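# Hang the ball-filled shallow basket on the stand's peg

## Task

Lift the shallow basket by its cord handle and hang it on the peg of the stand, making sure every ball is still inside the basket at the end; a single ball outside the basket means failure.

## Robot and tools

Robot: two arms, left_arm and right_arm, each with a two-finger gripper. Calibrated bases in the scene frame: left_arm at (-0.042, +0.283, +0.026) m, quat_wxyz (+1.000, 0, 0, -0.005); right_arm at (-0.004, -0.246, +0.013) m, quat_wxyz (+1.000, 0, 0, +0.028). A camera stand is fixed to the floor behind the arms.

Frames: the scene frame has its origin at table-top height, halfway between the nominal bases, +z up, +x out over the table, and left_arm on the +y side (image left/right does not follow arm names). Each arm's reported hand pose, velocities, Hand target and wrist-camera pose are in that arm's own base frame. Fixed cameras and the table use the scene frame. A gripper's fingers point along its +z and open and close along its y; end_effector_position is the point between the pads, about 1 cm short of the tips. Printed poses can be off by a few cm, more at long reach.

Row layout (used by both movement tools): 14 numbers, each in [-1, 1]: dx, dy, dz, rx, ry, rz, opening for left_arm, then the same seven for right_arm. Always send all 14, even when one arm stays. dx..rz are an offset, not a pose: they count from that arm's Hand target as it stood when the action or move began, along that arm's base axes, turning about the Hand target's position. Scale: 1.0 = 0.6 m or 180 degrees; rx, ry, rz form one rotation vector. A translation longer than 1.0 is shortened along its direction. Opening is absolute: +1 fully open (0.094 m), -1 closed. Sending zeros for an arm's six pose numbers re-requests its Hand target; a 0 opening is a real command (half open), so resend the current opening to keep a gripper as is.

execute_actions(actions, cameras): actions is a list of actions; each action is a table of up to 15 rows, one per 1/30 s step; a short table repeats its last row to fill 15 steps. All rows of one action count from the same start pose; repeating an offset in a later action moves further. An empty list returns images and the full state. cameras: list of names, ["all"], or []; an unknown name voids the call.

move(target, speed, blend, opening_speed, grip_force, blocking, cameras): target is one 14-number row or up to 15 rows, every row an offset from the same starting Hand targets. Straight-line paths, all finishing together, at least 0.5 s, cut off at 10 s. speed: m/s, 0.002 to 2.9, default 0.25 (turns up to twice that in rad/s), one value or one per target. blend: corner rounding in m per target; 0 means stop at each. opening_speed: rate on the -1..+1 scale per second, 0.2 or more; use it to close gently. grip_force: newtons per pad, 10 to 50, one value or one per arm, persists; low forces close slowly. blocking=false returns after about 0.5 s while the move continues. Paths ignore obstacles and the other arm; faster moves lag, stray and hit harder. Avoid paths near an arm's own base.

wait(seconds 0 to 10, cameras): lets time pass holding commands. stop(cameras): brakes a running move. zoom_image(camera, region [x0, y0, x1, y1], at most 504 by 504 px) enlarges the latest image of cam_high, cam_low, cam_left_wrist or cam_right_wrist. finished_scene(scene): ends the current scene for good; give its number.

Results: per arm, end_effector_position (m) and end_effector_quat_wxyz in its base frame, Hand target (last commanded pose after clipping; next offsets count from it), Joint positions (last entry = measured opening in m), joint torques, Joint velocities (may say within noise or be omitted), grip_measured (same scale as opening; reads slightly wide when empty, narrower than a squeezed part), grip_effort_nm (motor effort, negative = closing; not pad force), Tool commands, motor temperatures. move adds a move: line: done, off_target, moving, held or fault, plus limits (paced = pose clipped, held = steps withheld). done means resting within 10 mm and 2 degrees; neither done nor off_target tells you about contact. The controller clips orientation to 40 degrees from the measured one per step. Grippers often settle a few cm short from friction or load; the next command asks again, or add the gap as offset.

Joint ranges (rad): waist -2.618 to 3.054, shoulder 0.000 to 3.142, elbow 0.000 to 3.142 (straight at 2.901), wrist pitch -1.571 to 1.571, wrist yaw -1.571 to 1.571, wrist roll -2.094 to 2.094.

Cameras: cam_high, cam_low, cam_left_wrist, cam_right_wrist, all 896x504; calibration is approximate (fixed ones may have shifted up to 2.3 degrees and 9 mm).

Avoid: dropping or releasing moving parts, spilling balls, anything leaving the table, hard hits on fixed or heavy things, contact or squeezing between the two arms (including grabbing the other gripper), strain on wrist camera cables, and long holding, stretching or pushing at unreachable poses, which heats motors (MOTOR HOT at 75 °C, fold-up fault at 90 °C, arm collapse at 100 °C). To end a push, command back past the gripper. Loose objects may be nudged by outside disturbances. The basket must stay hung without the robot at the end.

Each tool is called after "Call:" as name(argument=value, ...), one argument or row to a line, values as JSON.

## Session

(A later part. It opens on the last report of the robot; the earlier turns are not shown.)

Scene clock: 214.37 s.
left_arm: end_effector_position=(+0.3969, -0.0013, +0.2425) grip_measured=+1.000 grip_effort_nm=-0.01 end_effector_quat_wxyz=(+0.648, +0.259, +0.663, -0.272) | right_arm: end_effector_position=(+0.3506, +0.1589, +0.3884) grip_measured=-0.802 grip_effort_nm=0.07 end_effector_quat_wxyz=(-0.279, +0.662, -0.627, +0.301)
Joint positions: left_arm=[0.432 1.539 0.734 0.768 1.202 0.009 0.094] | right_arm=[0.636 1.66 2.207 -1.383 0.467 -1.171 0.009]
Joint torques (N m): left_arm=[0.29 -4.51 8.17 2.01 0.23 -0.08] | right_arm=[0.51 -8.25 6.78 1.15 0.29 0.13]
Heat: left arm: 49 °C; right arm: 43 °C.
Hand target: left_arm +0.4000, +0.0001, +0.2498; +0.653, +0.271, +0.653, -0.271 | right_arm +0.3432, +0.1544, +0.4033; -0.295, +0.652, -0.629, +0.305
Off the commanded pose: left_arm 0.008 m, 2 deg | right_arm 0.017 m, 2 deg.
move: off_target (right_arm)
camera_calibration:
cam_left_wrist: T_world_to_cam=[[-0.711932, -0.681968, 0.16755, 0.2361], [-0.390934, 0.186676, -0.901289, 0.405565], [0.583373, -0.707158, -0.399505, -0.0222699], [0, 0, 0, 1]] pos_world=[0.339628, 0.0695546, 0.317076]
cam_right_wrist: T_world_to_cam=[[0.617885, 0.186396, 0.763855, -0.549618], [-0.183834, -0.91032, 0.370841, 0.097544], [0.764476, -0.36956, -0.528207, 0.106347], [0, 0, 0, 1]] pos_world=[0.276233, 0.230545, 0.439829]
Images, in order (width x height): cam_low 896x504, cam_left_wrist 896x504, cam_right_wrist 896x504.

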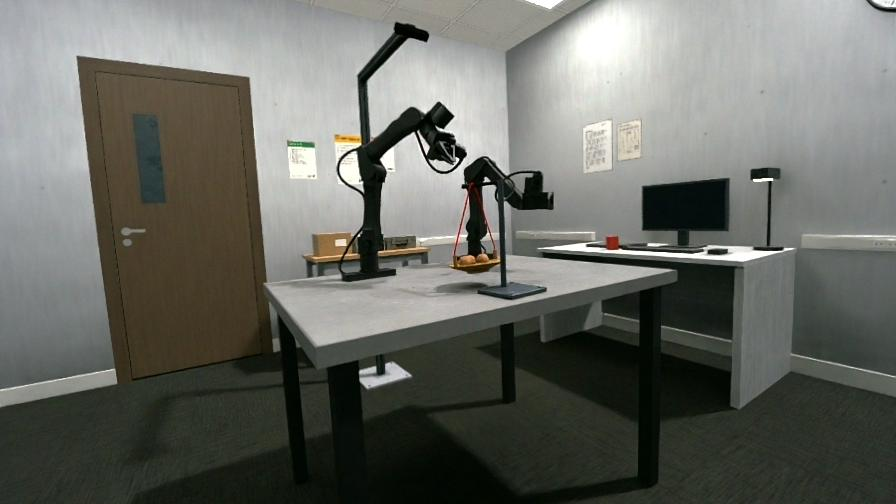

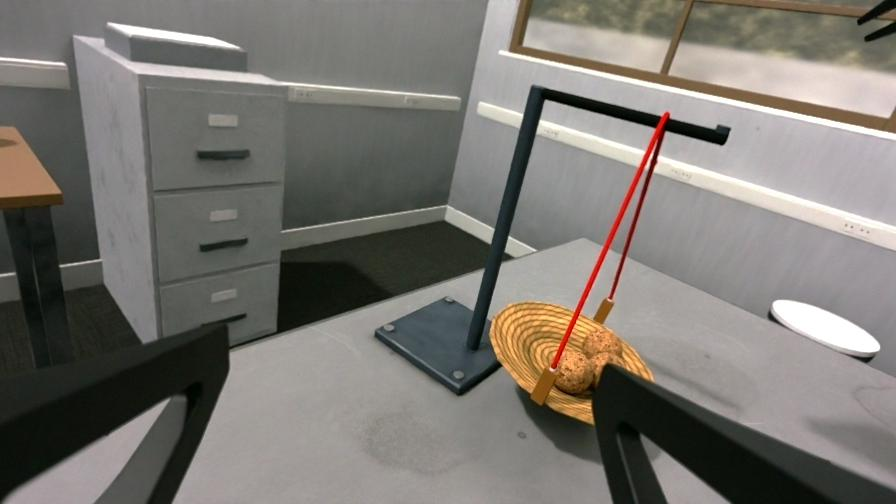

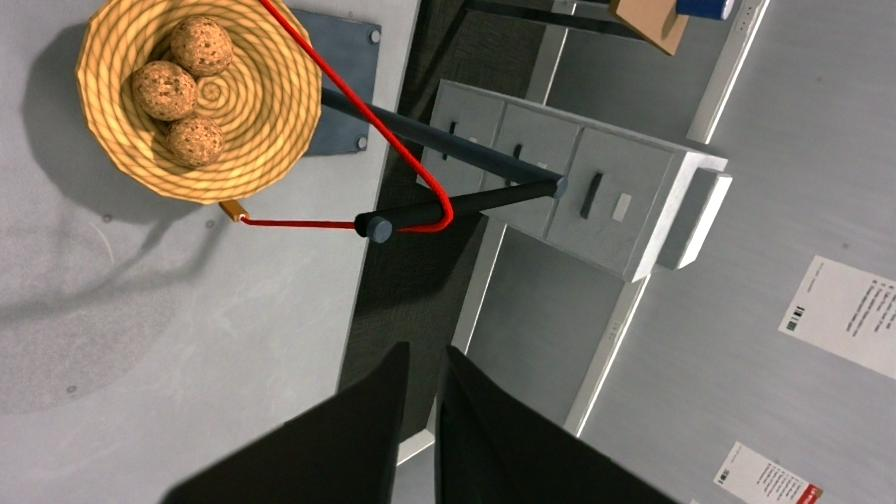

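Call:
wait(
  seconds=1.5,
  cameras=["cam_left_wrist","cam_right_wrist"],
)

Scene clock: 216.33 s.
left_arm: end_effector_position=(+0.3969, -0.0013, +0.2425) grip_measured=+1.000 grip_effort_nm=-0.01 end_effector_quat_wxyz=(+0.648, +0.259, +0.663, -0.272) | right_arm: end_effector_position=(+0.3506, +0.1588, +0.3884) grip_measured=-0.802 grip_effort_nm=0.08 end_effector_quat_wxyz=(-0.279, +0.662, -0.627, +0.301)
Joint positions: left_arm=[0.432 1.539 0.734 0.768 1.202 0.009 0.094] | right_arm=[0.636 1.66 2.207 -1.384 0.468 -1.171 0.009]
Joint torques (N m): left_arm=[0.27 -4.53 8.1 2.04 0.21 -0.08] | right_arm=[0.54 -8.25 6.75 1.16 0.31 0.12]
Heat: left arm: 49 °C; right arm: 42 °C.
Hand target: left_arm +0.4000, +0.0001, +0.2498; +0.653, +0.271, +0.653, -0.271 | right_arm +0.3432, +0.1544, +0.4033; -0.295, +0.652, -0.629, +0.305
Tool commands: left_gripper/opening=+1.0 right_gripper/opening=-0.8
Off the commanded pose: left_arm 0.008 m, 2 deg | right_arm 0.017 m, 2 deg.
wait: 1.50 s; at rest from the start
camera_calibration:
cam_left_wrist: T_world_to_cam=[[-0.711932, -0.681968, 0.16755, 0.2361], [-0.390934, 0.186676, -0.901289, 0.405565], [0.583373, -0.707158, -0.399505, -0.0222699], [0, 0, 0, 1]] pos_world=[0.339628, 0.0695546, 0.317076]
cam_right_wrist: T_world_to_cam=[[0.617987, 0.186565, 0.763731, -0.549612], [-0.184087, -0.910091, 0.371276, 0.0972788], [0.764332, -0.370037, -0.52808, 0.106404], [0, 0, 0, 1]] pos_world=[0.276233, 0.230445, 0.439829]
Images, in order (width x height): cam_left_wrist 896x504, cam_right_wrist 896x504.

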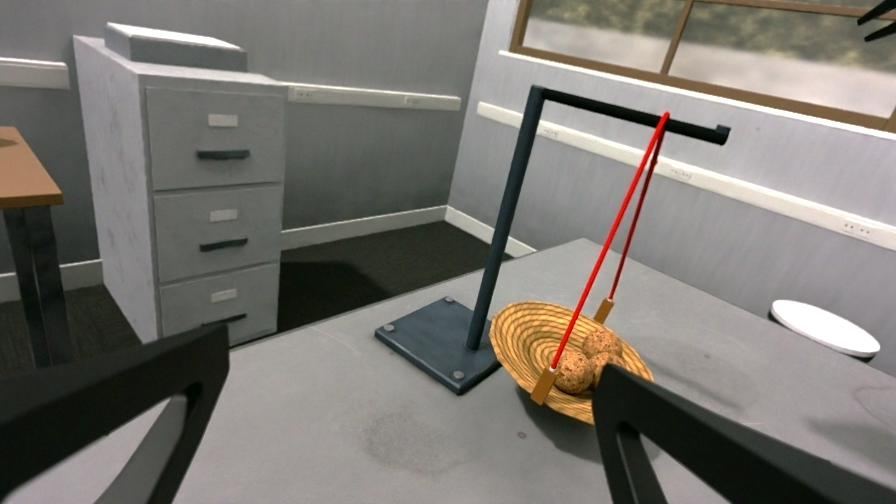

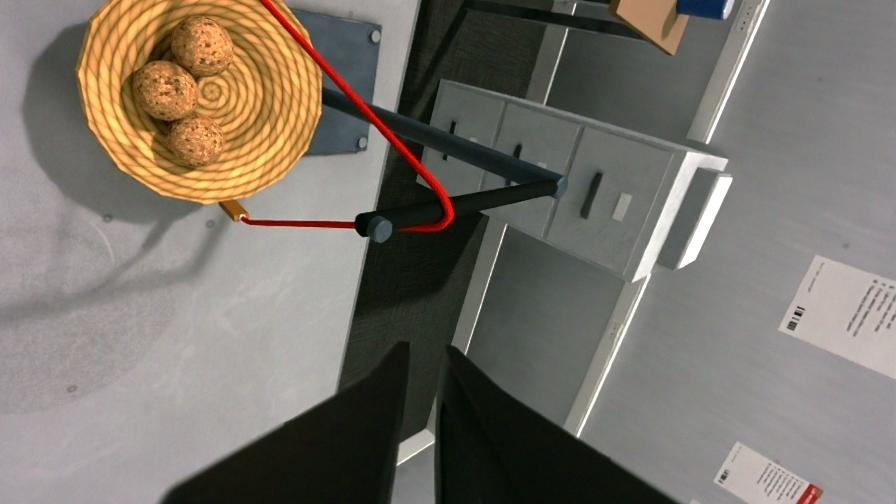

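Stable and hung with all three balls in the basket.

Call:
finished_scene(
  scene=1,
)

The scene is finished: the task was done.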